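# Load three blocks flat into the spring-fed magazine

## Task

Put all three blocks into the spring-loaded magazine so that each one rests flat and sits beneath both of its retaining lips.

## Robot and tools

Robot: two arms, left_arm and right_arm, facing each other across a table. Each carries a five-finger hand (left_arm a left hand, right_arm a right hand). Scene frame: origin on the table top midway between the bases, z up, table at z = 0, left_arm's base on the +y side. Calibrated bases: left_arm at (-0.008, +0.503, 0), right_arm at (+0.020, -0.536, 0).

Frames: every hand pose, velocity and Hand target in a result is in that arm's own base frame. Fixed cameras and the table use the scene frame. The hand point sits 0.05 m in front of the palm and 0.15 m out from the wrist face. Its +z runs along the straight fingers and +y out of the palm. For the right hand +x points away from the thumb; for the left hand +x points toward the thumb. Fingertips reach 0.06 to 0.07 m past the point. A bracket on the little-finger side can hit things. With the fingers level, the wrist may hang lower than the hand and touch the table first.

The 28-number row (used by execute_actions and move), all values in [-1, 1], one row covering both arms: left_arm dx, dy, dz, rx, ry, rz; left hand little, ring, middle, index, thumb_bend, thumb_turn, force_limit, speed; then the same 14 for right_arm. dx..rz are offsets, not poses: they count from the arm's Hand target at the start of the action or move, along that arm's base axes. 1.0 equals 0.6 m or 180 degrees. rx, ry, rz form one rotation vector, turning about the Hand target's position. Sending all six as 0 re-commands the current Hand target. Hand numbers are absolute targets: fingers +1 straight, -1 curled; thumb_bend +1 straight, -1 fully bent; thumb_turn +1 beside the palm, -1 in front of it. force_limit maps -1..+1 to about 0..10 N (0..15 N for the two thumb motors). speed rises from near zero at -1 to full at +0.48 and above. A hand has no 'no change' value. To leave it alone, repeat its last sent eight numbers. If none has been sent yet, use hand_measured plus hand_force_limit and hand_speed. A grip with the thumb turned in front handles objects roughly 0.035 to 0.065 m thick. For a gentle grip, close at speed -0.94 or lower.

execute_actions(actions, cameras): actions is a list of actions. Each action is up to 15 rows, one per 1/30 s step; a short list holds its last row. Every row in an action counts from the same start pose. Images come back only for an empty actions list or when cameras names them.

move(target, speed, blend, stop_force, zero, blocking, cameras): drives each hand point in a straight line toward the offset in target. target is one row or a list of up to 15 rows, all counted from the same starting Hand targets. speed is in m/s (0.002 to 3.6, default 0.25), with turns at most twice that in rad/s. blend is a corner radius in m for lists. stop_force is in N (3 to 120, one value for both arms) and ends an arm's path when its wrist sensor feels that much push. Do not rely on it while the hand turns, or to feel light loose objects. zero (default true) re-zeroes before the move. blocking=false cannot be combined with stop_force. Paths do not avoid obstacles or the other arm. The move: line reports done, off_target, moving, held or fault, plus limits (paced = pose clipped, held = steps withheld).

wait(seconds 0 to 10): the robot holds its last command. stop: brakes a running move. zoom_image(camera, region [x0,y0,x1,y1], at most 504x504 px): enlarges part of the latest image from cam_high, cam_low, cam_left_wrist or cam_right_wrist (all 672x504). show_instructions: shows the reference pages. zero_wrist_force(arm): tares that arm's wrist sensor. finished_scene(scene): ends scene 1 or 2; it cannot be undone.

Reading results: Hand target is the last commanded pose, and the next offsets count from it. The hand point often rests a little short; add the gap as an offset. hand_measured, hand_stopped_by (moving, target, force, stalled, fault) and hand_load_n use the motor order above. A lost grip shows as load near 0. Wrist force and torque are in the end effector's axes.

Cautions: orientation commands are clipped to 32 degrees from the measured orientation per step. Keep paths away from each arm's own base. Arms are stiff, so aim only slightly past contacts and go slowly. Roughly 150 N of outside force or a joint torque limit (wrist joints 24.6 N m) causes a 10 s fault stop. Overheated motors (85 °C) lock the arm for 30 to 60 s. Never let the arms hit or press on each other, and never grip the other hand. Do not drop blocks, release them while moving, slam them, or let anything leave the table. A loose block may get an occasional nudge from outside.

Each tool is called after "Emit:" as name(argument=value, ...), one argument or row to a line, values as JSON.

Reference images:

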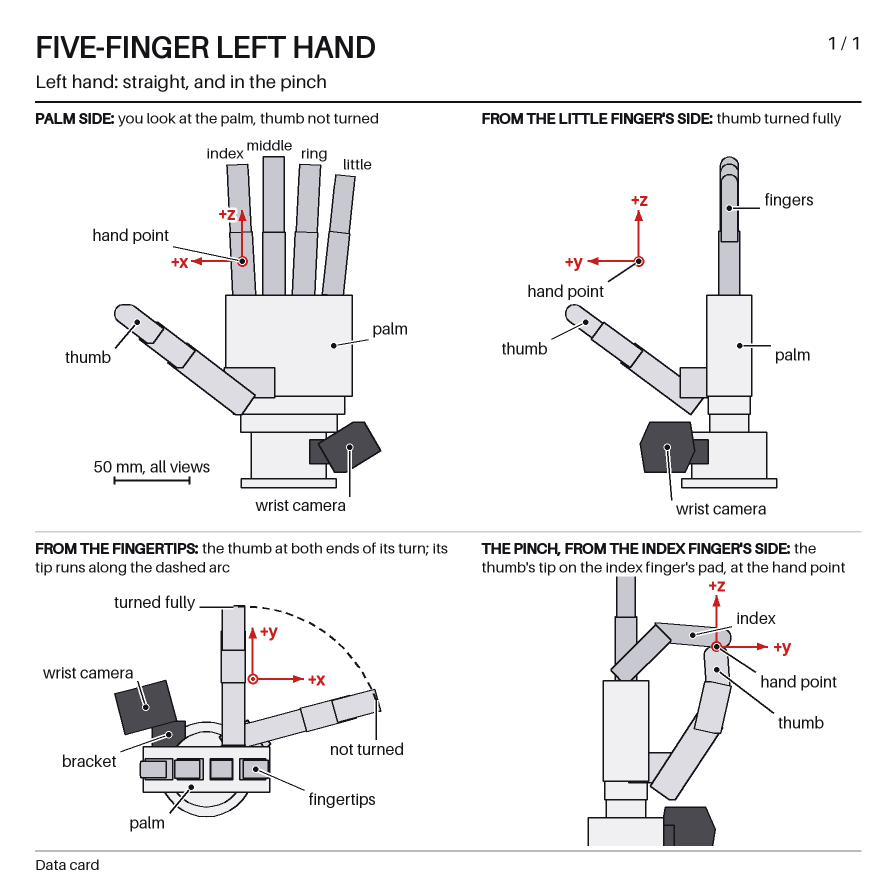

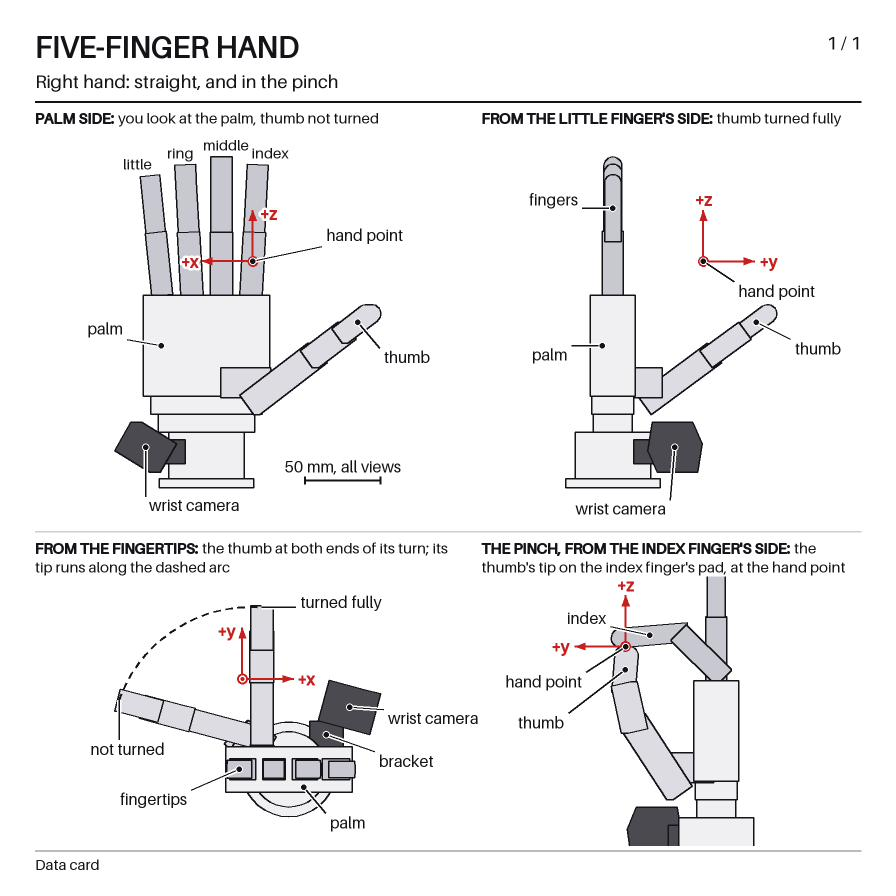

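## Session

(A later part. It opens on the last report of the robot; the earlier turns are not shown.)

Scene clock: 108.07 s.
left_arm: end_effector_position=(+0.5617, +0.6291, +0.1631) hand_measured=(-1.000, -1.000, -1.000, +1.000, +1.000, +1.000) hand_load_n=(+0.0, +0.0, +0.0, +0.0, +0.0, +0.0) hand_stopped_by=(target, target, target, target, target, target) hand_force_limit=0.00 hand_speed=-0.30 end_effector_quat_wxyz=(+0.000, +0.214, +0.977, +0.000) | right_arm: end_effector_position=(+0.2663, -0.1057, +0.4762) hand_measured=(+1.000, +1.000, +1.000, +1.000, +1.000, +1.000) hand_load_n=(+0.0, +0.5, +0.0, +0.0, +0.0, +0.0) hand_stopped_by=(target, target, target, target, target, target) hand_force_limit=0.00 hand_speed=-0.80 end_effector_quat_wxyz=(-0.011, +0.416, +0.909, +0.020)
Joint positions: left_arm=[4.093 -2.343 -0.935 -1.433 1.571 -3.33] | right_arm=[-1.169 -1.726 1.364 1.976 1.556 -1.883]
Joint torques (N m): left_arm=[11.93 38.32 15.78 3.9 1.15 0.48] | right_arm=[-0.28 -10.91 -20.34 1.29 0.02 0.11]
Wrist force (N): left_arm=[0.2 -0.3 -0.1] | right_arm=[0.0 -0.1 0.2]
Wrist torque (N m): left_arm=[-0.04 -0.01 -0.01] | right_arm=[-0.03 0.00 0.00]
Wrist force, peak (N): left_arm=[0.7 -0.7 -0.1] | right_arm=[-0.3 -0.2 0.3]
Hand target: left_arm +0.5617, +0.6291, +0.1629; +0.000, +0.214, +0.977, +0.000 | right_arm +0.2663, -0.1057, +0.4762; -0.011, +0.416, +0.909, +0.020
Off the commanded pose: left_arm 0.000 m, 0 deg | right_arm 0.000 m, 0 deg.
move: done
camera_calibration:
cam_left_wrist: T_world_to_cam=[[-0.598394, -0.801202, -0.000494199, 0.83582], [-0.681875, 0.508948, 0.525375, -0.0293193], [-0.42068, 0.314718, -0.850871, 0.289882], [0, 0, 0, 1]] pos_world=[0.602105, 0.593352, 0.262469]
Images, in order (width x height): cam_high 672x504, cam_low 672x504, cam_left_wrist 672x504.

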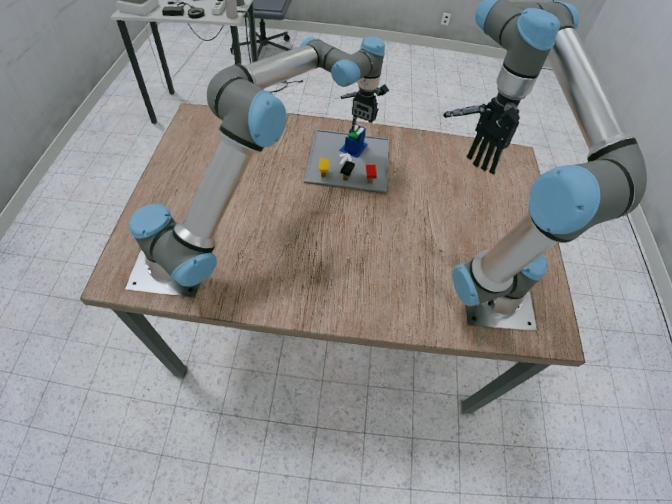

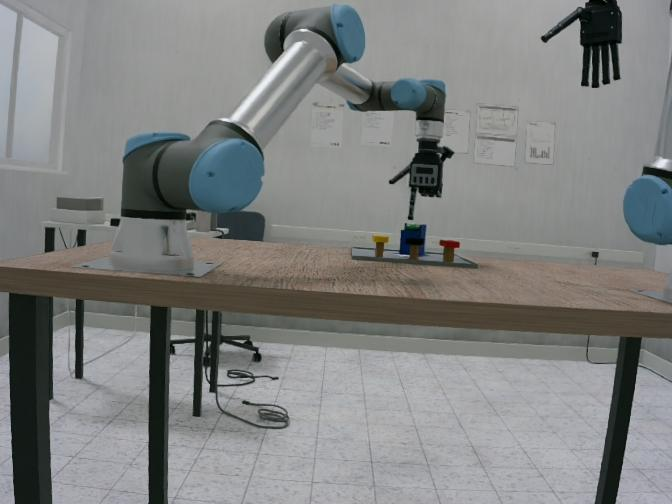

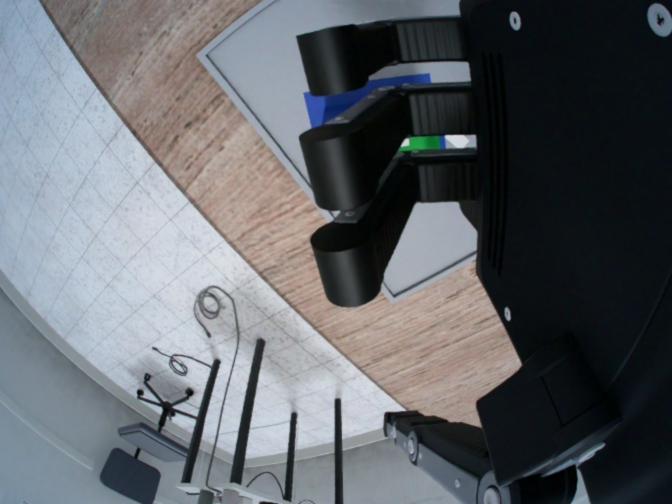

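Emit:
move(
  target=[0.0075,-0.0035,0,0,0,0,-1,-1,-1,1,1,1,0,-0.3,0,0,0,0,0,0,1,1,1,1,1,1,0,-0.8],
  speed=0.05,
)

Emit:
move(
  target=[0,0,-0.05,0,0,0,-1,-1,-1,1,1,1,0,-0.3,0,0,0,0,0,0,1,1,1,1,1,1,0,-0.8],
  speed=0.015,
  stop_force=3,
  cameras=["cam_high", "cam_low"],
)

Emit:
zoom_image(
  camera="cam_high",
  region=[335, 110, 385, 160],
)

Emit:
zoom_image(
  camera="cam_low",
  region=[370, 180, 460, 270],
)

Scene clock: 110.93 s.
left_arm: end_effector_position=(+0.5660, +0.6271, +0.1629) hand_measured=(-1.000, -1.000, -1.000, +1.000, +1.000, +1.000) hand_load_n=(+0.0, +0.0, +0.0, +0.0, +0.0, +0.0) hand_stopped_by=(target, target, target, target, target, target) hand_force_limit=0.00 hand_speed=-0.30 end_effector_quat_wxyz=(+0.000, +0.214, +0.977, +0.000) | right_arm: end_effector_position=(+0.2663, -0.1057, +0.4762) hand_measured=(+1.000, +1.000, +1.000, +1.000, +1.000, +1.000) hand_load_n=(+0.0, +0.0, +0.0, +0.0, -0.5, +0.0) hand_stopped_by=(target, target, target, target, target, target) hand_force_limit=0.00 hand_speed=-0.80 end_effector_quat_wxyz=(-0.011, +0.416, +0.909, +0.020)
Joint positions: left_arm=[4.087 -2.348 -0.927 -1.437 1.571 -3.335] | right_arm=[-1.169 -1.726 1.364 1.976 1.556 -1.883]
Joint torques (N m): left_arm=[-12.01 37.57 32.27 0.46 -1.16 -1.02] | right_arm=[-0.23 -11.52 -20.16 1.29 -0.16 0.2]
Wrist force (N): left_arm=[-0.1 -0.4 -0.3] | right_arm=[-0.1 -0.1 0.1]
Wrist torque (N m): left_arm=[-0.04 0.02 0.10] | right_arm=[-0.02 0.01 -0.01]
Wrist force, peak (N): left_arm=[0.5 -0.8 -0.1] | right_arm=[-0.3 -0.1 0.3]
Hand target: left_arm +0.5662, +0.6270, +0.1629; +0.000, +0.214, +0.977, +0.000 | right_arm +0.2663, -0.1057, +0.4762; -0.011, +0.416, +0.909, +0.020
Off the commanded pose: left_arm 0.000 m, 0 deg | right_arm 0.000 m, 0 deg.
move: done

Scene clock: 113.43 s.
left_arm: end_effector_position=(+0.5662, +0.6270, +0.1450) hand_measured=(-1.000, -1.000, -1.000, +1.000, +1.000, +1.000) hand_load_n=(+0.5, +0.0, +0.0, +0.0, +0.0, +0.0) hand_stopped_by=(target, target, target, target, target, target) hand_force_limit=0.00 hand_speed=-0.30 end_effector_quat_wxyz=(+0.000, +0.214, +0.977, +0.000) | right_arm: end_effector_position=(+0.2663, -0.1057, +0.4762) hand_measured=(+1.000, +1.000, +1.000, +1.000, +1.000, +1.000) hand_load_n=(+0.0, +0.0, +0.0, +0.0, +0.0, +0.0) hand_stopped_by=(target, target, target, target, target, target) hand_force_limit=0.00 hand_speed=-0.80 end_effector_quat_wxyz=(-0.011, +0.416, +0.909, +0.020)
Joint positions: left_arm=[4.086 -2.357 -0.959 -1.397 1.571 -3.336] | right_arm=[-1.169 -1.726 1.364 1.976 1.556 -1.883]
Joint torques (N m): left_arm=[-12.16 58.86 29.58 0.56 -0.04 -1.08] | right_arm=[0.18 -11.31 -20.37 1.21 -0.1 0.11]
Wrist force (N): left_arm=[0.4 -0.9 -2.8] | right_arm=[-0.2 -0.1 0.1]
Wrist torque (N m): left_arm=[0.14 -0.02 0.14] | right_arm=[-0.02 0.02 -0.01]
Wrist force, peak (N): left_arm=[0.3 -1.1 -3.2] | right_arm=[-0.3 -0.2 0.2]
Hand target: left_arm +0.5662, +0.6270, +0.1450; +0.000, +0.214, +0.977, +0.000 (not the last commanded pose) | right_arm +0.2663, -0.1057, +0.4762; -0.011, +0.416, +0.909, +0.020
Off the commanded pose: left_arm 0.012 m, 0 deg | right_arm 0.000 m, 0 deg.
move: contact (left_arm)
Images, in order (width x height): cam_high 672x504, cam_low 672x504.

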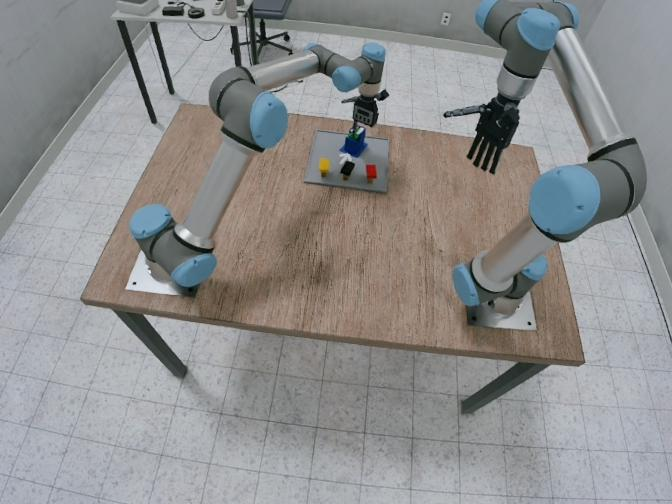

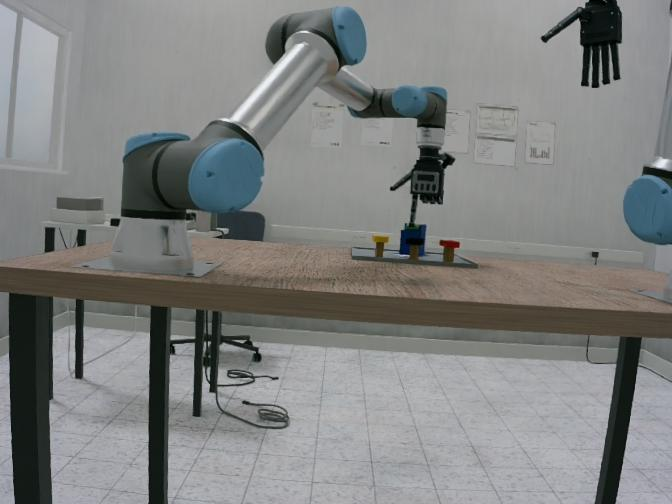

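Scaled by 10.080 from the camera's 672x504 image, which has a finer 960x720 frame.

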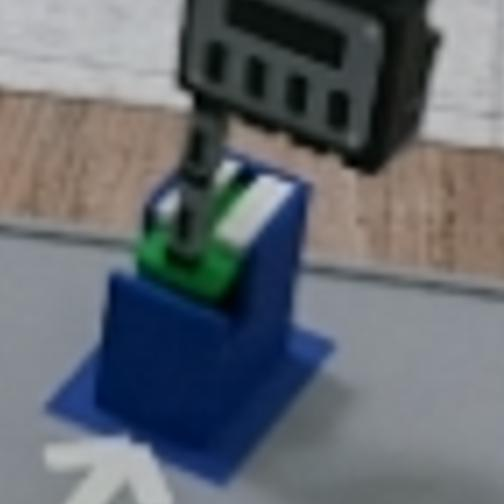

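Scaled by 5.600 from the camera's 672x504 image, which has a finer 960x720 frame.

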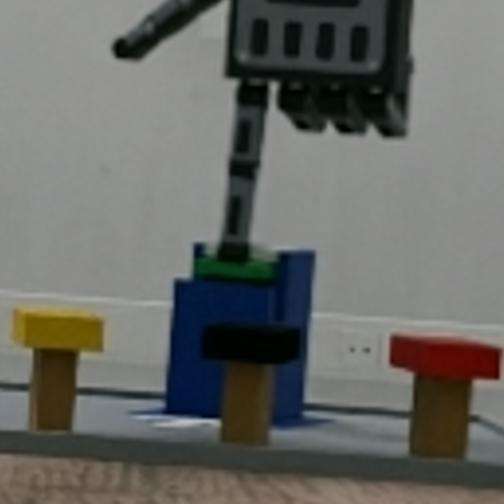

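Emit:
move(
  target=[0,0,-0.01,0,0,0,-1,-1,-1,1,1,1,0,-0.3,0,0,0,0,0,0,1,1,1,1,1,1,0,-0.8],
  speed=0.03,
)

Emit:
move(
  target=[0,0,-0.01,0,0,0,-1,-1,-1,1,1,1,0,-0.3,0,0,0,0,0,0,1,1,1,1,1,1,0,-0.8],
  speed=0.03,
)

Emit:
move(
  target=[0,0,-0.01,0,0,0,-1,-1,-1,1,1,1,0,-0.3,0,0,0,0,0,0,1,1,1,1,1,1,0,-0.8],
  speed=0.03,
  cameras=["cam_high", "cam_low"],
)

Emit:
zoom_image(
  camera="cam_low",
  region=[370, 180, 460, 270],
)

Scene clock: 115.10 s.
left_arm: end_effector_position=(+0.5662, +0.6270, +0.1392) hand_measured=(-1.000, -1.000, -1.000, +1.000, +1.000, +1.000) hand_load_n=(+0.0, +0.0, +0.0, +0.0, +0.0, +0.0) hand_stopped_by=(target, target, target, target, target, target) hand_force_limit=0.00 hand_speed=-0.30 end_effector_quat_wxyz=(+0.000, +0.214, +0.977, +0.000) | right_arm: end_effector_position=(+0.2663, -0.1057, +0.4762) hand_measured=(+1.000, +1.000, +1.000, +1.000, +1.000, +1.000) hand_load_n=(+0.0, +0.0, +0.0, +0.0, +0.0, +0.0) hand_stopped_by=(target, target, target, target, target, target) hand_force_limit=0.00 hand_speed=-0.80 end_effector_quat_wxyz=(-0.011, +0.416, +0.909, +0.020)
Joint positions: left_arm=[4.086 -2.36 -0.968 -1.384 1.571 -3.336] | right_arm=[-1.169 -1.726 1.364 1.976 1.556 -1.883]
Joint torques (N m): left_arm=[-12.27 33.75 12.83 4.15 0.21 -1.09] | right_arm=[-0.39 -10.77 -20.02 1.2 -0.13 0.23]
Wrist force (N): left_arm=[0.6 -1.0 -3.3] | right_arm=[-0.2 -0.1 0.2]
Wrist torque (N m): left_arm=[0.14 -0.04 0.15] | right_arm=[-0.03 0.01 -0.01]
Wrist force, peak (N): left_arm=[0.2 -1.0 -3.6] | right_arm=[-0.3 -0.3 0.3]
Hand target: left_arm +0.5662, +0.6270, +0.1390; +0.000, +0.214, +0.977, +0.000 | right_arm +0.2663, -0.1057, +0.4762; -0.011, +0.416, +0.909, +0.020
Off the commanded pose: left_arm 0.000 m, 0 deg | right_arm 0.000 m, 0 deg.
move: done

Scene clock: 115.90 s.
left_arm: end_effector_position=(+0.5662, +0.6270, +0.1332) hand_measured=(-1.000, -1.000, -1.000, +1.000, +1.000, +1.000) hand_load_n=(+0.0, +0.0, +0.0, +0.0, +0.0, +0.0) hand_stopped_by=(target, target, target, target, target, target) hand_force_limit=0.00 hand_speed=-0.30 end_effector_quat_wxyz=(+0.000, +0.214, +0.977, +0.000) end_effector_velocity=(-0.001, +0.001, -0.002) end_effector_angular_velocity=(+0.001, -0.001, +0.001) | right_arm: end_effector_position=(+0.2663, -0.1057, +0.4762) hand_measured=(+1.000, +1.000, +1.000, +1.000, +1.000, +1.000) hand_load_n=(+0.0, +0.0, +0.0, +0.0, +0.0, +0.0) hand_stopped_by=(target, target, target, target, target, target) hand_force_limit=0.00 hand_speed=-0.80 end_effector_quat_wxyz=(-0.011, +0.416, +0.909, +0.020)
Joint positions: left_arm=[4.086 -2.363 -0.978 -1.371 1.571 -3.336] | right_arm=[-1.169 -1.726 1.364 1.976 1.556 -1.883]
Joint velocities: left_arm=[0.001 -0.001 -0.004 0.006 0 0.001] | right_arm=[within noise]
Joint torques (N m): left_arm=[-12.3 34.72 11.95 3.73 0.31 -0.94] | right_arm=[0.29 -11.25 -20.15 1.23 -0.21 0.05]
Wrist force (N): left_arm=[0.5 -1.1 -4.2] | right_arm=[-0.1 0.0 0.2]
Wrist torque (N m): left_arm=[0.18 -0.02 0.15] | right_arm=[0.00 0.01 0.00]
Wrist force, peak (N): left_arm=[0.4 -1.0 -4.4] | right_arm=[0.0 -0.3 0.2]
Hand target: left_arm +0.5662, +0.6270, +0.1330; +0.000, +0.214, +0.977, +0.000 | right_arm +0.2663, -0.1057, +0.4762; -0.011, +0.416, +0.909, +0.020
Off the commanded pose: left_arm 0.000 m, 0 deg | right_arm 0.000 m, 0 deg.
move: done

Scene clock: 116.70 s.
left_arm: end_effector_position=(+0.5662, +0.6270, +0.1272) hand_measured=(-1.000, -1.000, -1.000, +1.000, +1.000, +1.000) hand_load_n=(+0.0, +0.0, +0.0, +0.0, +0.0, +0.5) hand_stopped_by=(target, target, target, target, target, target) hand_force_limit=0.00 hand_speed=-0.30 end_effector_quat_wxyz=(+0.000, +0.214, +0.977, +0.000) | right_arm: end_effector_position=(+0.2663, -0.1057, +0.4762) hand_measured=(+1.000, +1.000, +1.000, +1.000, +1.000, +1.000) hand_load_n=(+0.0, +0.0, +0.0, +0.0, +0.0, +0.5) hand_stopped_by=(target, target, target, target, target, target) hand_force_limit=0.00 hand_speed=-0.80 end_effector_quat_wxyz=(-0.011, +0.416, +0.909, +0.020)
Joint positions: left_arm=[4.086 -2.366 -0.987 -1.358 1.571 -3.336] | right_arm=[-1.169 -1.726 1.364 1.976 1.556 -1.883]
Joint torques (N m): left_arm=[-12.39 34.62 11.74 3.67 0.28 -0.8] | right_arm=[-0.13 -11.48 -20.13 1.1 -0.09 0.11]
Wrist force (N): left_arm=[0.5 -1.0 -4.9] | right_arm=[-0.3 0.0 0.1]
Wrist torque (N m): left_arm=[0.23 -0.03 0.15] | right_arm=[0.00 0.03 -0.02]
Wrist force, peak (N): left_arm=[0.1 -1.2 -5.1] | right_arm=[-0.2 -0.1 0.4]
Hand target: left_arm +0.5662, +0.6270, +0.1270; +0.000, +0.214, +0.977, +0.000 | right_arm +0.2663, -0.1057, +0.4762; -0.011, +0.416, +0.909, +0.020
Off the commanded pose: left_arm 0.000 m, 0 deg | right_arm 0.000 m, 0 deg.
move: done
Images, in order (width x height): cam_high 672x504, cam_low 672x504.

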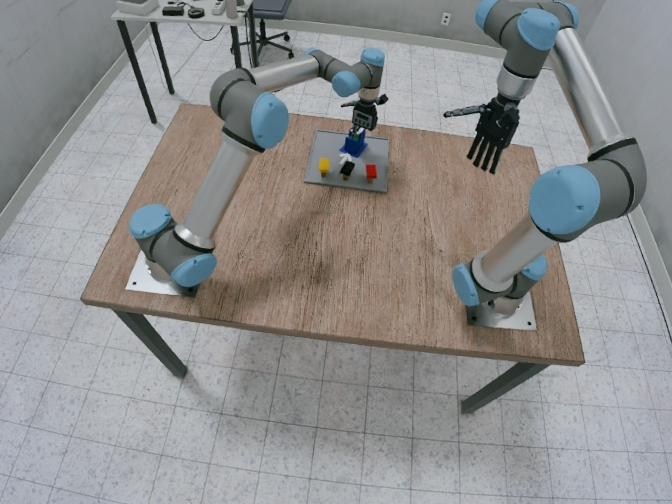

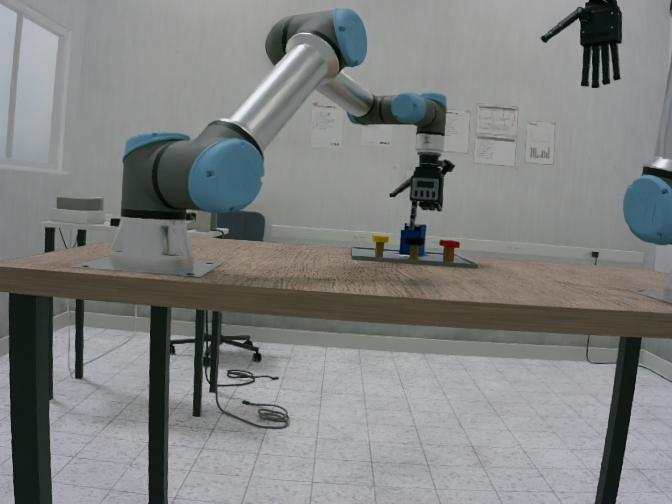

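Scaled by 5.600 from the camera's 672x504 image, which has a finer 960x720 frame.

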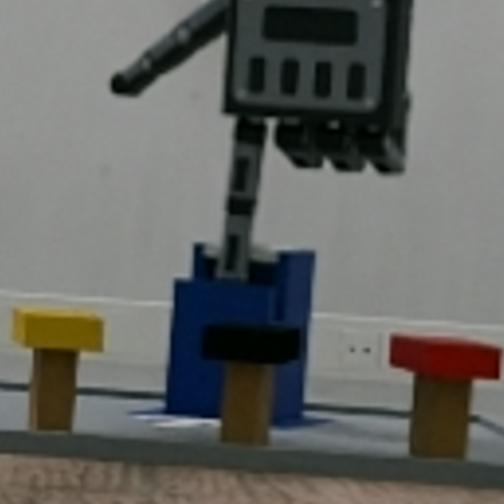

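Emit:
move(
  target=[
    [0,0,0.1217,0,0,0,-1,-1,-1,1,1,1,0,-0.3,0,0,0,0,0,0,1,1,1,1,1,1,0,-0.8],
    [0.0663,-0.455,0.1217,0,0,0.197,-1,-1,0.1,0.1,0.6,-1,0,-0.3,0,0,0,0,0,0,1,1,1,1,1,1,0,-0.8],
    [0.0663,-0.455,0.0217,0,0,0.197,-1,-1,0.1,0.1,0.6,-1,0,-0.3,0,0,0,0,0,0,1,1,1,1,1,1,0,-0.8],
  ],
  speed=0.3,
  blend=[0.02,0,0],
  cameras=["cam_high", "cam_low", "cam_left_wrist"],
)

Scene clock: 126.73 s.
left_arm: end_effector_position=(+0.6060, +0.3540, +0.1402) hand_measured=(-1.000, -1.000, +0.100, +0.100, +0.600, -1.000) hand_load_n=(+0.0, +0.0, +0.0, +0.0, +0.0, +0.0) hand_stopped_by=(target, target, target, target, target, target) hand_force_limit=0.00 hand_speed=-0.30 end_effector_quat_wxyz=(+0.000, -0.093, +0.996, +0.000) | right_arm: end_effector_position=(+0.2663, -0.1057, +0.4762) hand_measured=(+1.000, +1.000, +1.000, +1.000, +1.000, +1.000) hand_load_n=(+0.0, +0.0, +0.0, +0.0, +0.0, +0.0) hand_stopped_by=(target, target, target, target, target, target) hand_force_limit=0.00 hand_speed=-0.80 end_effector_quat_wxyz=(-0.011, +0.416, +0.909, +0.020)
Joint positions: left_arm=[3.764 -2.146 -1.331 -1.236 1.571 -4.277] | right_arm=[-1.169 -1.726 1.364 1.976 1.556 -1.883]
Joint torques (N m): left_arm=[-8.21 30.1 13.14 4.43 -0.67 0.81] | right_arm=[-0.39 -10.89 -20.72 1.04 -0.13 0.11]
Wrist force (N): left_arm=[0.3 -0.5 0.1] | right_arm=[0.0 -0.1 0.1]
Wrist torque (N m): left_arm=[-0.06 -0.01 0.14] | right_arm=[-0.02 -0.01 0.00]
Wrist force, peak (N): left_arm=[0.3 -1.4 -5.4] | right_arm=[0.0 -0.3 0.4]
Hand target: left_arm +0.6060, +0.3540, +0.1400; +0.000, -0.093, +0.996, +0.000 | right_arm +0.2663, -0.1057, +0.4762; -0.011, +0.416, +0.909, +0.020
Off the commanded pose: left_arm 0.000 m, 0 deg | right_arm 0.000 m, 0 deg.
move: done
camera_calibration:
cam_left_wrist: T_world_to_cam=[[-0.022604, -0.999744, -0.000532608, 0.363314], [-0.85065, 0.0189531, 0.525391, 0.428614], [-0.525247, 0.012329, -0.850861, 0.545994], [0, 0, 0, 1]] pos_world=[0.659594, 0.348366, 0.239569]
Images, in order (width x height): cam_high 672x504, cam_low 672x504, cam_left_wrist 672x504.

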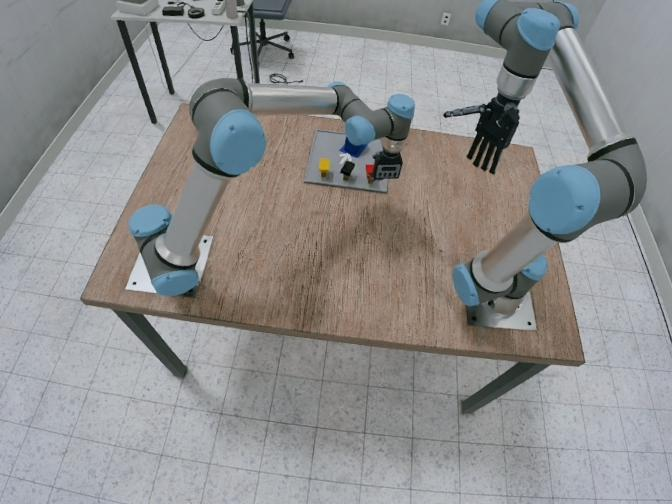

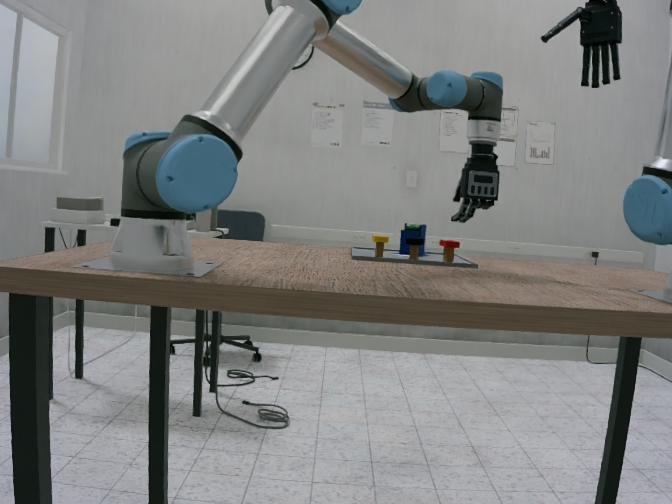

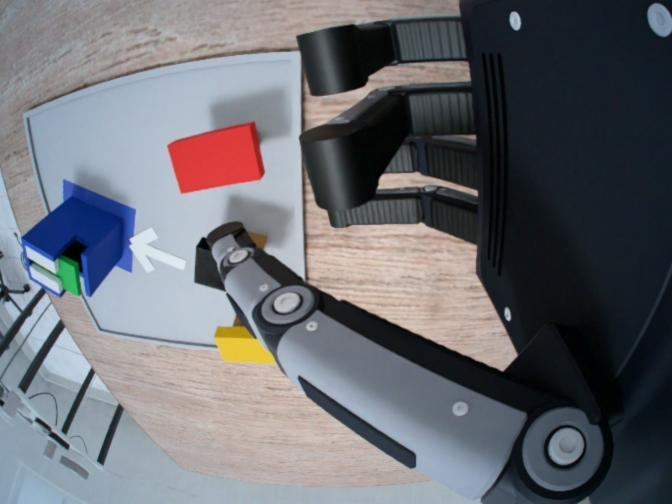

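Emit:
zoom_image(
  camera="cam_left_wrist",
  region=[140, 20, 480, 330],
)

Emit:
zoom_image(
  camera="cam_left_wrist",
  region=[150, 100, 290, 220],
)

Scaled by 1.482 from the camera's 672x504 image, which has a finer 960x720 frame.

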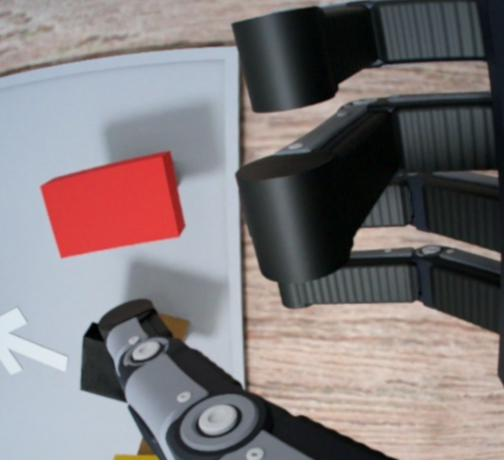

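Scaled by 3.600 from the camera's 672x504 image, which has a finer 960x720 frame.

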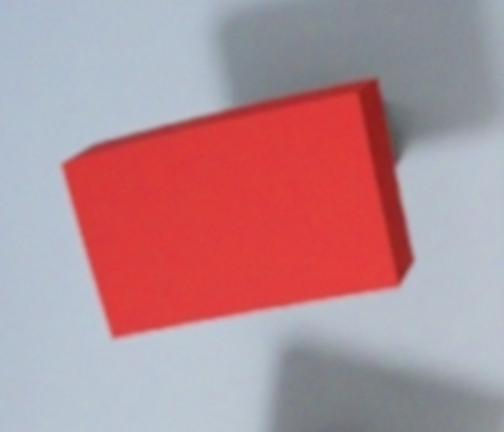

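Emit:
move(
  target=[
    [-0.0003,0.0397,-0.0667,0,0,-0.027,-1,-1,0.1,0.1,0.6,-1,0,-0.3,0,0,0,0,0,0,1,1,1,1,1,1,0,-0.8],
    [-0.0003,0.0397,-0.1317,0,0,-0.027,-1,-1,0.1,0.1,0.6,-1,0,-0.3,0,0,0,0,0,0,1,1,1,1,1,1,0,-0.8],
  ],
  speed=0.15,
  blend=[0.01,0],
  cameras=["cam_low", "cam_left_wrist"],
)

Emit:
zoom_image(
  camera="cam_left_wrist",
  region=[140, 80, 420, 330],
)

Emit:
zoom_image(
  camera="cam_low",
  region=[410, 190, 500, 280],
)

Scene clock: 132.27 s.
left_arm: end_effector_position=(+0.6058, +0.3778, +0.0612) hand_measured=(-1.000, -1.000, +0.100, +0.100, +0.600, -1.000) hand_load_n=(+0.0, +0.0, +0.0, +0.0, +0.0, +0.0) hand_stopped_by=(target, target, target, target, target, target) hand_force_limit=0.00 hand_speed=-0.30 end_effector_quat_wxyz=(+0.000, -0.051, +0.999, +0.000) | right_arm: end_effector_position=(+0.2663, -0.1057, +0.4762) hand_measured=(+1.000, +1.000, +1.000, +1.000, +1.000, +1.000) hand_load_n=(+0.0, +0.0, +0.0, +0.0, +0.0, +0.0) hand_stopped_by=(target, target, target, target, target, target) hand_force_limit=0.00 hand_speed=-0.80 end_effector_quat_wxyz=(-0.011, +0.416, +0.909, +0.020)
Joint positions: left_arm=[3.791 -2.232 -1.405 -1.075 1.571 -4.165] | right_arm=[-1.169 -1.726 1.364 1.976 1.556 -1.883]
Joint torques (N m): left_arm=[12.95 30.4 11.7 4.51 -1.53 1.09] | right_arm=[0.17 -11.34 -20.93 0.9 -0.03 0.13]
Wrist force (N): left_arm=[0.5 -0.4 -0.2] | right_arm=[0.0 0.0 0.2]
Wrist torque (N m): left_arm=[-0.01 -0.04 0.01] | right_arm=[-0.01 0.00 0.00]
Wrist force, peak (N): left_arm=[0.3 -1.0 -0.6] | right_arm=[-0.1 -0.1 0.5]
Hand target: left_arm +0.6058, +0.3778, +0.0610; +0.000, -0.051, +0.999, +0.000 | right_arm +0.2663, -0.1057, +0.4762; -0.011, +0.416, +0.909, +0.020
Off the commanded pose: left_arm 0.000 m, 0 deg | right_arm 0.000 m, 0 deg.
move: done
camera_calibration:
cam_left_wrist: T_world_to_cam=[[-0.107212, -0.994236, -0.000463218, 0.436183], [-0.846019, 0.090984, 0.525333, 0.439514], [-0.522263, 0.0567136, -0.850897, 0.459818], [0, 0, 0, 1]] pos_world=[0.658747, 0.367602, 0.160569]
Images, in order (width x height): cam_low 672x504, cam_left_wrist 672x504.

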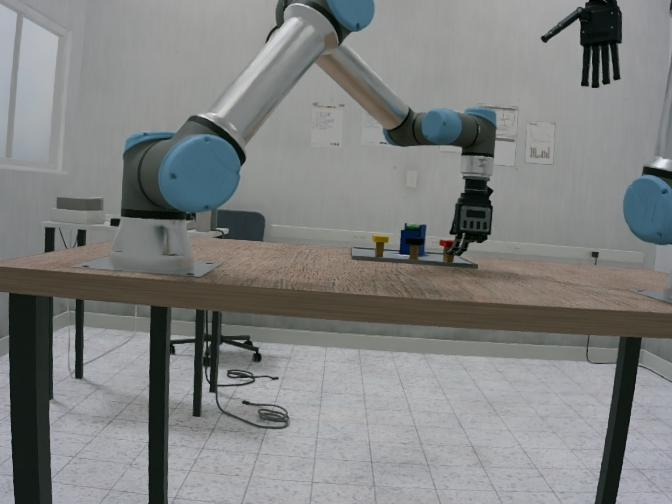

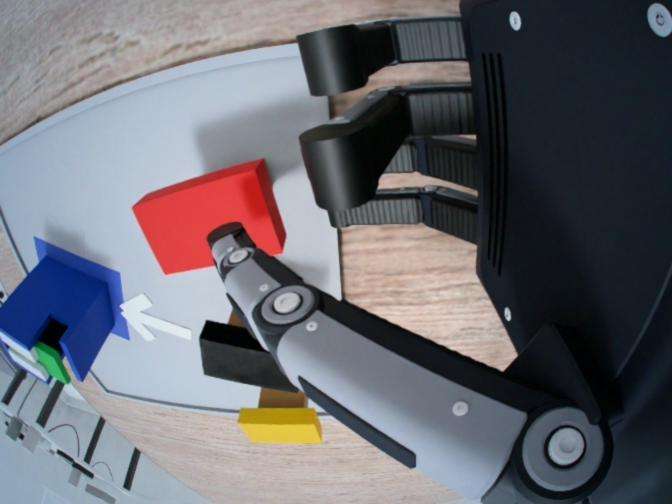

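Scaled by 1.800 from the camera's 672x504 image, which has a finer 960x720 frame.

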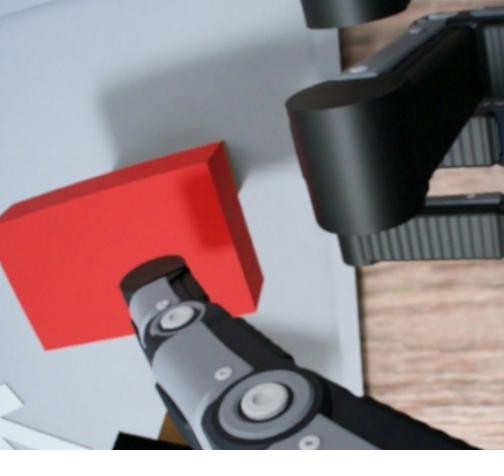

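Scaled by 5.600 from the camera's 672x504 image, which has a finer 960x720 frame.

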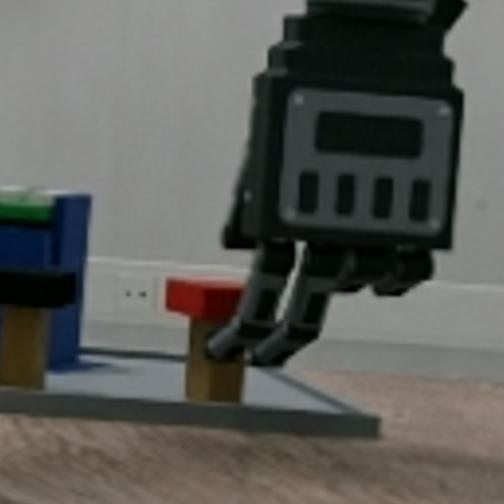

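Emit:
move(
  target=[-0.0039,0.0387,0,0,0,0,-1,-1,0.1,0.1,0.6,-1,0,-0.3,0,0,0,0,0,0,1,1,1,1,1,1,0,-0.8],
  speed=0.08,
)

Emit:
move(
  target=[0,0,0,0,0,0,-1,-1,-0.05,-0.05,0.4,-1,-0.6,-0.7,0,0,0,0,0,0,1,1,1,1,1,1,0,-0.8],
  speed=0.08,
  cameras=["cam_low", "cam_left_wrist"],
)

Emit:
zoom_image(
  camera="cam_left_wrist",
  region=[140, 80, 420, 330],
)

Emit:
zoom_image(
  camera="cam_low",
  region=[410, 190, 500, 280],
)

Scene clock: 140.43 s.
left_arm: end_effector_position=(+0.6035, +0.4008, +0.0610) hand_measured=(-1.000, -1.000, +0.100, +0.100, +0.600, -1.000) hand_load_n=(+0.0, +0.0, +0.5, +0.0, +0.0, +0.0) hand_stopped_by=(target, target, target, target, target, target) hand_force_limit=0.00 hand_speed=-0.30 end_effector_quat_wxyz=(+0.000, -0.051, +0.999, +0.000) | right_arm: end_effector_position=(+0.2663, -0.1057, +0.4762) hand_measured=(+1.000, +1.000, +1.000, +1.000, +1.000, +1.000) hand_load_n=(+0.0, +0.0, +0.0, +0.0, +0.0, +0.0) hand_stopped_by=(target, target, target, target, target, target) hand_force_limit=0.00 hand_speed=-0.80 end_effector_quat_wxyz=(-0.011, +0.416, +0.909, +0.020)
Joint positions: left_arm=[3.819 -2.251 -1.373 -1.089 1.571 -4.137] | right_arm=[-1.169 -1.726 1.364 1.976 1.556 -1.883]
Joint torques (N m): left_arm=[16.19 30.2 29.37 1.32 -0.67 1.47] | right_arm=[-0.03 -10.87 -20.61 0.83 -0.06 0.09]
Wrist force (N): left_arm=[0.8 -4.1 -1.3] | right_arm=[-0.1 -0.2 0.3]
Wrist torque (N m): left_arm=[-0.08 0.02 0.05] | right_arm=[-0.04 0.00 -0.01]
Wrist force, peak (N): left_arm=[0.8 -4.1 -1.3] | right_arm=[-0.1 -0.4 0.4]
Hand target: left_arm +0.6035, +0.4010, +0.0610; +0.000, -0.051, +0.999, +0.000 | right_arm +0.2663, -0.1057, +0.4762; -0.011, +0.416, +0.909, +0.020
Off the commanded pose: left_arm 0.000 m, 0 deg | right_arm 0.000 m, 0 deg.
move: done

Scene clock: 141.17 s.
left_arm: end_effector_position=(+0.6035, +0.4010, +0.0610) hand_measured=(-1.000, -1.000, +0.078, -0.050, +0.400, -1.000) hand_load_n=(+0.0, +0.0, +8.5, +0.0, +0.0, +0.0) hand_stopped_by=(target, target, force, target, target, target) hand_force_limit=-0.60 hand_speed=-0.70 end_effector_quat_wxyz=(+0.000, -0.051, +0.999, +0.000) | right_arm: end_effector_position=(+0.2663, -0.1057, +0.4762) hand_measured=(+1.000, +1.000, +1.000, +1.000, +1.000, +1.000) hand_load_n=(+0.0, +0.0, +0.0, +0.0, +0.0, +0.0) hand_stopped_by=(target, target, target, target, target, target) hand_force_limit=0.00 hand_speed=-0.80 end_effector_quat_wxyz=(-0.011, +0.416, +0.909, +0.020)
Joint positions: left_arm=[3.819 -2.251 -1.372 -1.089 1.571 -4.137] | right_arm=[-1.169 -1.726 1.364 1.976 1.556 -1.883]
Joint torques (N m): left_arm=[21.43 34.69 31.71 6.2 4.53 1.47] | right_arm=[-0.26 -11.02 -20.91 0.77 0 0.19]
Wrist force (N): left_arm=[0.6 -15.4 2.4] | right_arm=[-0.3 -0.1 0.1]
Wrist torque (N m): left_arm=[-0.03 0.04 0.28] | right_arm=[-0.01 0.04 -0.02]
Wrist force, peak (N): left_arm=[0.6 -15.4 2.4] | right_arm=[0.1 -0.1 0.3]
Hand target: left_arm +0.6035, +0.4010, +0.0610; +0.000, -0.051, +0.999, +0.000 | right_arm +0.2663, -0.1057, +0.4762; -0.011, +0.416, +0.909, +0.020
Off the commanded pose: left_arm 0.000 m, 0 deg | right_arm 0.000 m, 0 deg.
move: done
camera_calibration:
cam_left_wrist: T_world_to_cam=[[-0.107265, -0.99423, -0.000547164, 0.459148], [-0.846014, 0.0909848, 0.52534, 0.435549], [-0.52226, 0.0568133, -0.850892, 0.457083], [0, 0, 0, 1]] pos_world=[0.656447, 0.390902, 0.160369]
Images, in order (width x height): cam_low 672x504, cam_left_wrist 672x504.

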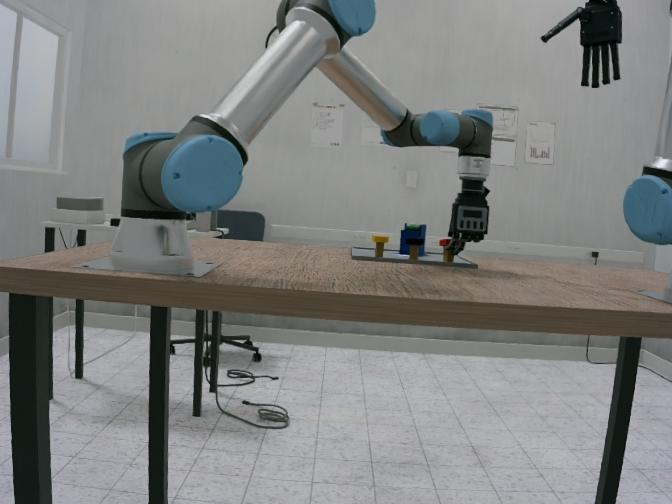

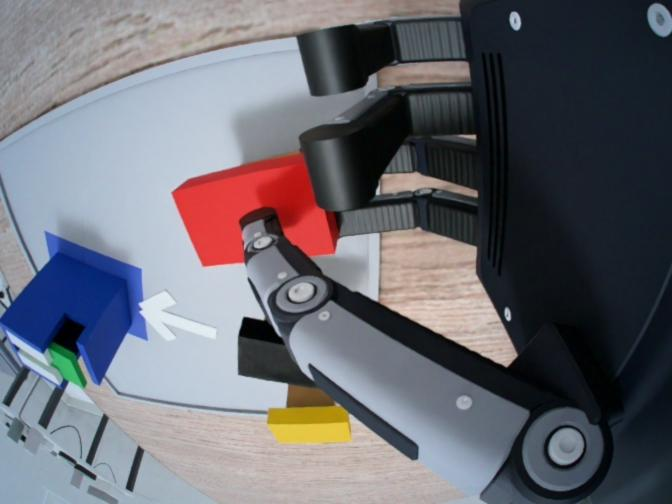

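Scaled by 1.800 from the camera's 672x504 image, which has a finer 960x720 frame.

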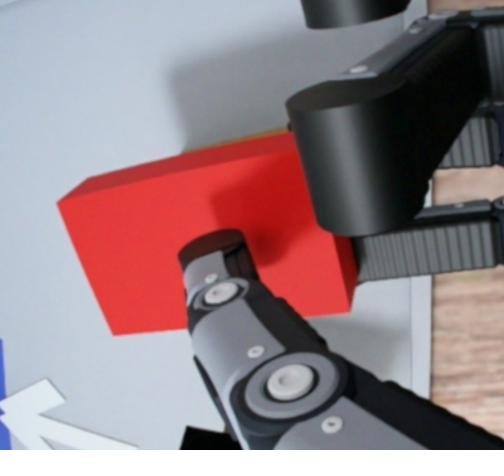

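Scaled by 5.600 from the camera's 672x504 image, which has a finer 960x720 frame.

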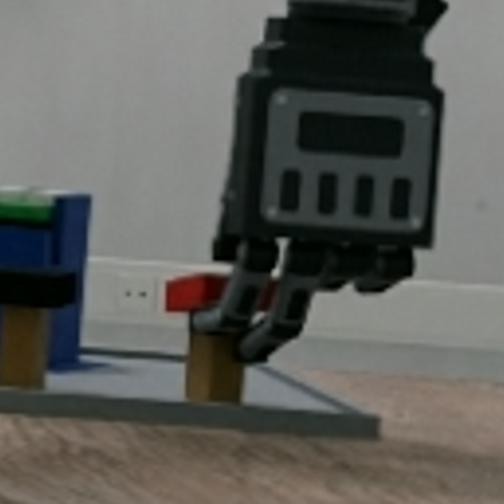

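Emit:
move(
  target=[0,0,0,0,0,0,-1,-1,0.25,0.25,0.6,-1,-0.6,-0.5,0,0,0,0,0,0,1,1,1,1,1,1,0,-0.8],
  speed=0.08,
)

Emit:
move(
  target=[
    [0.0053,-0.0547,0,0,0,0,-1,-1,0.25,0.25,0.6,-1,-0.6,-0.5,0,0,0,0,0,0,1,1,1,1,1,1,0,-0.8],
    [0.0083,-0.0847,0.18,0,0,0,-1,-1,0.25,0.25,0.6,-1,-0.6,-0.5,0,0,0,0,0,0,1,1,1,1,1,1,0,-0.8],
  ],
  speed=0.2,
  blend=[0.02,0],
  cameras=["cam_low", "cam_left_wrist"],
)

Scene clock: 160.97 s.
left_arm: end_effector_position=(+0.6034, +0.4011, +0.0610) hand_measured=(-1.000, -1.000, +0.250, +0.250, +0.600, -1.000) hand_load_n=(+0.0, +0.0, +0.0, +0.0, +0.0, +0.0) hand_stopped_by=(target, target, target, target, target, target) hand_force_limit=-0.60 hand_speed=-0.50 end_effector_quat_wxyz=(+0.000, -0.051, +0.999, +0.000) | right_arm: end_effector_position=(+0.2663, -0.1057, +0.4762) hand_measured=(+1.000, +1.000, +1.000, +1.000, +1.000, +1.000) hand_load_n=(+0.0, +0.0, +0.0, +0.0, +0.0, +0.0) hand_stopped_by=(target, target, target, target, target, target) hand_force_limit=0.00 hand_speed=-0.80 end_effector_quat_wxyz=(-0.011, +0.416, +0.909, +0.020)
Joint positions: left_arm=[3.819 -2.251 -1.372 -1.089 1.571 -4.137] | right_arm=[-1.169 -1.726 1.364 1.976 1.556 -1.883]
Joint torques (N m): left_arm=[-6.75 36.48 15.73 0.58 -1.3 0.65] | right_arm=[-0.12 -10.68 -20.9 0.68 -0.14 0.05]
Wrist force (N): left_arm=[0.7 -0.1 -0.3] | right_arm=[0.0 -0.2 0.0]
Wrist torque (N m): left_arm=[0.04 -0.07 0.01] | right_arm=[-0.03 -0.01 0.00]
Wrist force, peak (N): left_arm=[0.8 -15.9 2.6] | right_arm=[-0.1 -0.2 0.4]
Hand target: left_arm +0.6035, +0.4010, +0.0610; +0.000, -0.051, +0.999, +0.000 | right_arm +0.2663, -0.1057, +0.4762; -0.011, +0.416, +0.909, +0.020
Off the commanded pose: left_arm 0.000 m, 0 deg | right_arm 0.000 m, 0 deg.
move: done

Scene clock: 162.43 s.
left_arm: end_effector_position=(+0.6085, +0.3502, +0.1689) hand_measured=(-1.000, -1.000, +0.250, +0.250, +0.600, -1.000) hand_load_n=(+0.0, +0.0, +0.0, +0.0, +0.0, +0.0) hand_stopped_by=(target, target, target, target, target, target) hand_force_limit=-0.60 hand_speed=-0.50 end_effector_quat_wxyz=(+0.000, -0.051, +0.999, +0.000) | right_arm: end_effector_position=(+0.2663, -0.1057, +0.4762) hand_measured=(+1.000, +1.000, +1.000, +1.000, +1.000, +1.000) hand_load_n=(+0.0, +0.0, +0.0, +0.0, +0.0, +0.0) hand_stopped_by=(target, target, target, target, target, target) hand_force_limit=0.00 hand_speed=-0.80 end_effector_quat_wxyz=(-0.011, +0.416, +0.909, +0.020)
Joint positions: left_arm=[3.758 -2.113 -1.306 -1.293 1.571 -4.199] | right_arm=[-1.169 -1.726 1.364 1.976 1.556 -1.883]
Joint torques (N m): left_arm=[-12.57 52.81 30.09 0.46 0.61 -1.22] | right_arm=[-0.06 -11.18 -20.76 0.66 -0.07 0.13]
Wrist force (N): left_arm=[1.0 -0.2 -0.1] | right_arm=[-0.1 -0.2 0.1]
Wrist torque (N m): left_arm=[-0.01 -0.12 0.16] | right_arm=[-0.03 0.01 -0.01]
Wrist force, peak (N): left_arm=[1.0 -0.3 -1.0] | right_arm=[-0.3 -0.1 0.4]
Hand target: left_arm +0.6085, +0.3502, +0.1690; +0.000, -0.051, +0.999, +0.000 | right_arm +0.2663, -0.1057, +0.4762; -0.011, +0.416, +0.909, +0.020
Off the commanded pose: left_arm 0.000 m, 0 deg | right_arm 0.000 m, 0 deg.
move: done; blend cut to 0.0165 m at target 1
camera_calibration:
cam_left_wrist: T_world_to_cam=[[-0.107265, -0.99423, -0.000546984, 0.409236], [-0.846014, 0.0909851, 0.52534, 0.387716], [-0.52226, 0.0568133, -0.850892, 0.554392], [0, 0, 0, 1]] pos_world=[0.661447, 0.340102, 0.268269]
Images, in order (width x height): cam_low 672x504, cam_left_wrist 672x504.

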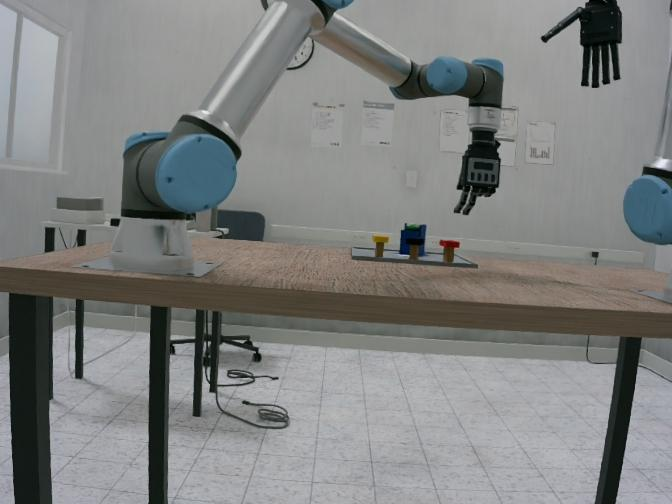

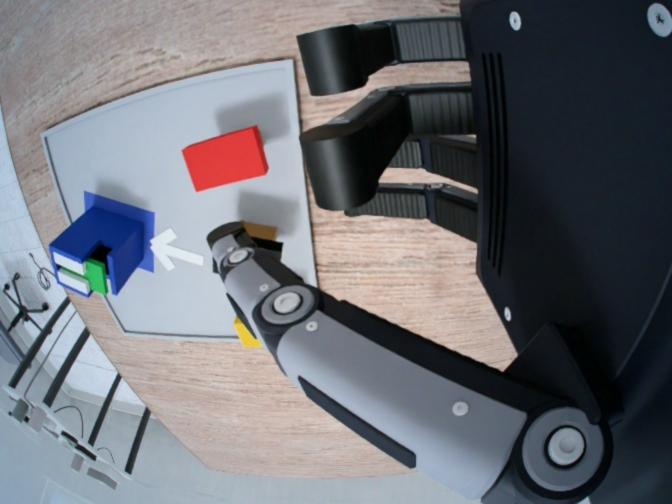

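Emit:
move(
  target=[-0.271,0.1047,0.1,-0.2548,-0.2865,0.4196,1,1,0.35,0.35,0.75,-1,-0.6,-0.3,0,0,0,0,0,0,1,1,1,1,1,1,0,-0.8],
  speed=0.4,
  cameras=["cam_high", "cam_low", "cam_left_wrist"],
)

Scene clock: 168.23 s.
left_arm: end_effector_position=(+0.4459, +0.4130, +0.2290) hand_measured=(+1.000, +1.000, +0.350, +0.350, +0.750, -1.000) hand_load_n=(+0.0, +0.0, +0.0, +0.0, +0.0, +0.5) hand_stopped_by=(target, target, target, target, target, target) hand_force_limit=-0.60 hand_speed=-0.30 end_effector_quat_wxyz=(-0.374, +0.606, -0.597, +0.369) | right_arm: end_effector_position=(+0.2663, -0.1057, +0.4762) hand_measured=(+1.000, +1.000, +1.000, +1.000, +1.000, +1.000) hand_load_n=(+0.0, +0.0, +0.0, +0.0, +0.0, +0.0) hand_stopped_by=(target, target, target, target, target, target) hand_force_limit=0.00 hand_speed=-0.80 end_effector_quat_wxyz=(-0.011, +0.416, +0.909, +0.020)
Joint positions: left_arm=[4.465 -1.766 -2.003 -0.467 0.529 -5.252] | right_arm=[-1.169 -1.726 1.364 1.976 1.556 -1.883]
Joint torques (N m): left_arm=[13.57 12.78 11.26 3.91 0.29 -1.28] | right_arm=[-0.22 -11.26 -20.77 0.64 -0.1 0.09]
Wrist force (N): left_arm=[0.4 -1.0 0.9] | right_arm=[0.0 -0.2 0.3]
Wrist torque (N m): left_arm=[0.06 -0.02 0.14] | right_arm=[-0.04 -0.02 0.00]
Wrist force, peak (N): left_arm=[0.6 -1.0 1.2] | right_arm=[-0.1 -0.2 0.5]
Hand target: left_arm +0.4459, +0.4130, +0.2290; -0.374, +0.606, -0.597, +0.369 | right_arm +0.2663, -0.1057, +0.4762; -0.011, +0.416, +0.909, +0.020
Off the commanded pose: left_arm 0.000 m, 0 deg | right_arm 0.000 m, 0 deg.
move: done
camera_calibration:
cam_left_wrist: T_world_to_cam=[[0.441745, -0.201318, 0.874261, -0.318387], [-0.536422, -0.840381, 0.0775256, 0.562081], [0.719105, -0.50322, -0.479226, 0.109781], [0, 0, 0, 1]] pos_world=[0.363215, 0.463509, 0.287387]
Images, in order (width x height): cam_high 672x504, cam_low 672x504, cam_left_wrist 672x504.

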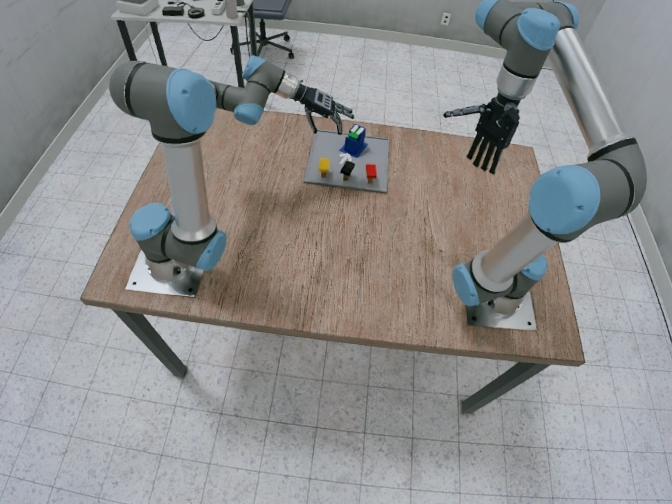

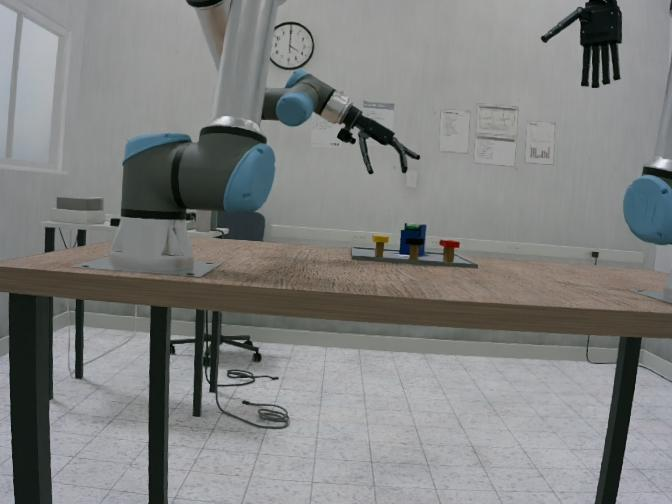

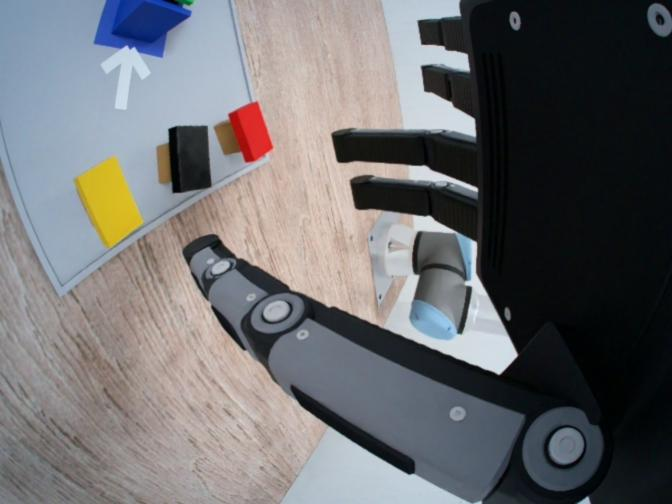

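Emit:
zoom_image(
  camera="cam_left_wrist",
  region=[50, 130, 170, 270],
)

Emit:
zoom_image(
  camera="cam_left_wrist",
  region=[160, 100, 480, 340],
)

Scaled by 3.600 from the camera's 672x504 image, which has a finer 960x720 frame.

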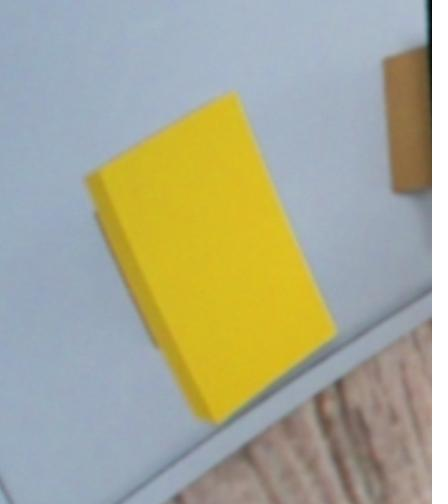

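Scaled by 1.575 from the camera's 672x504 image, which has a finer 960x720 frame.

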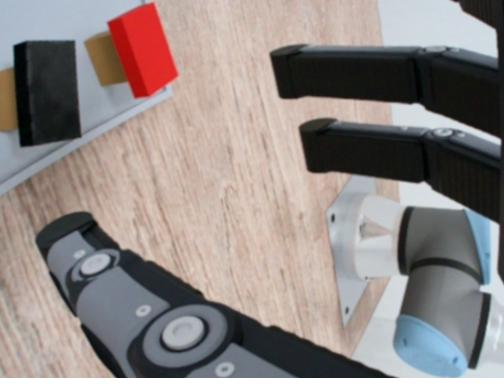

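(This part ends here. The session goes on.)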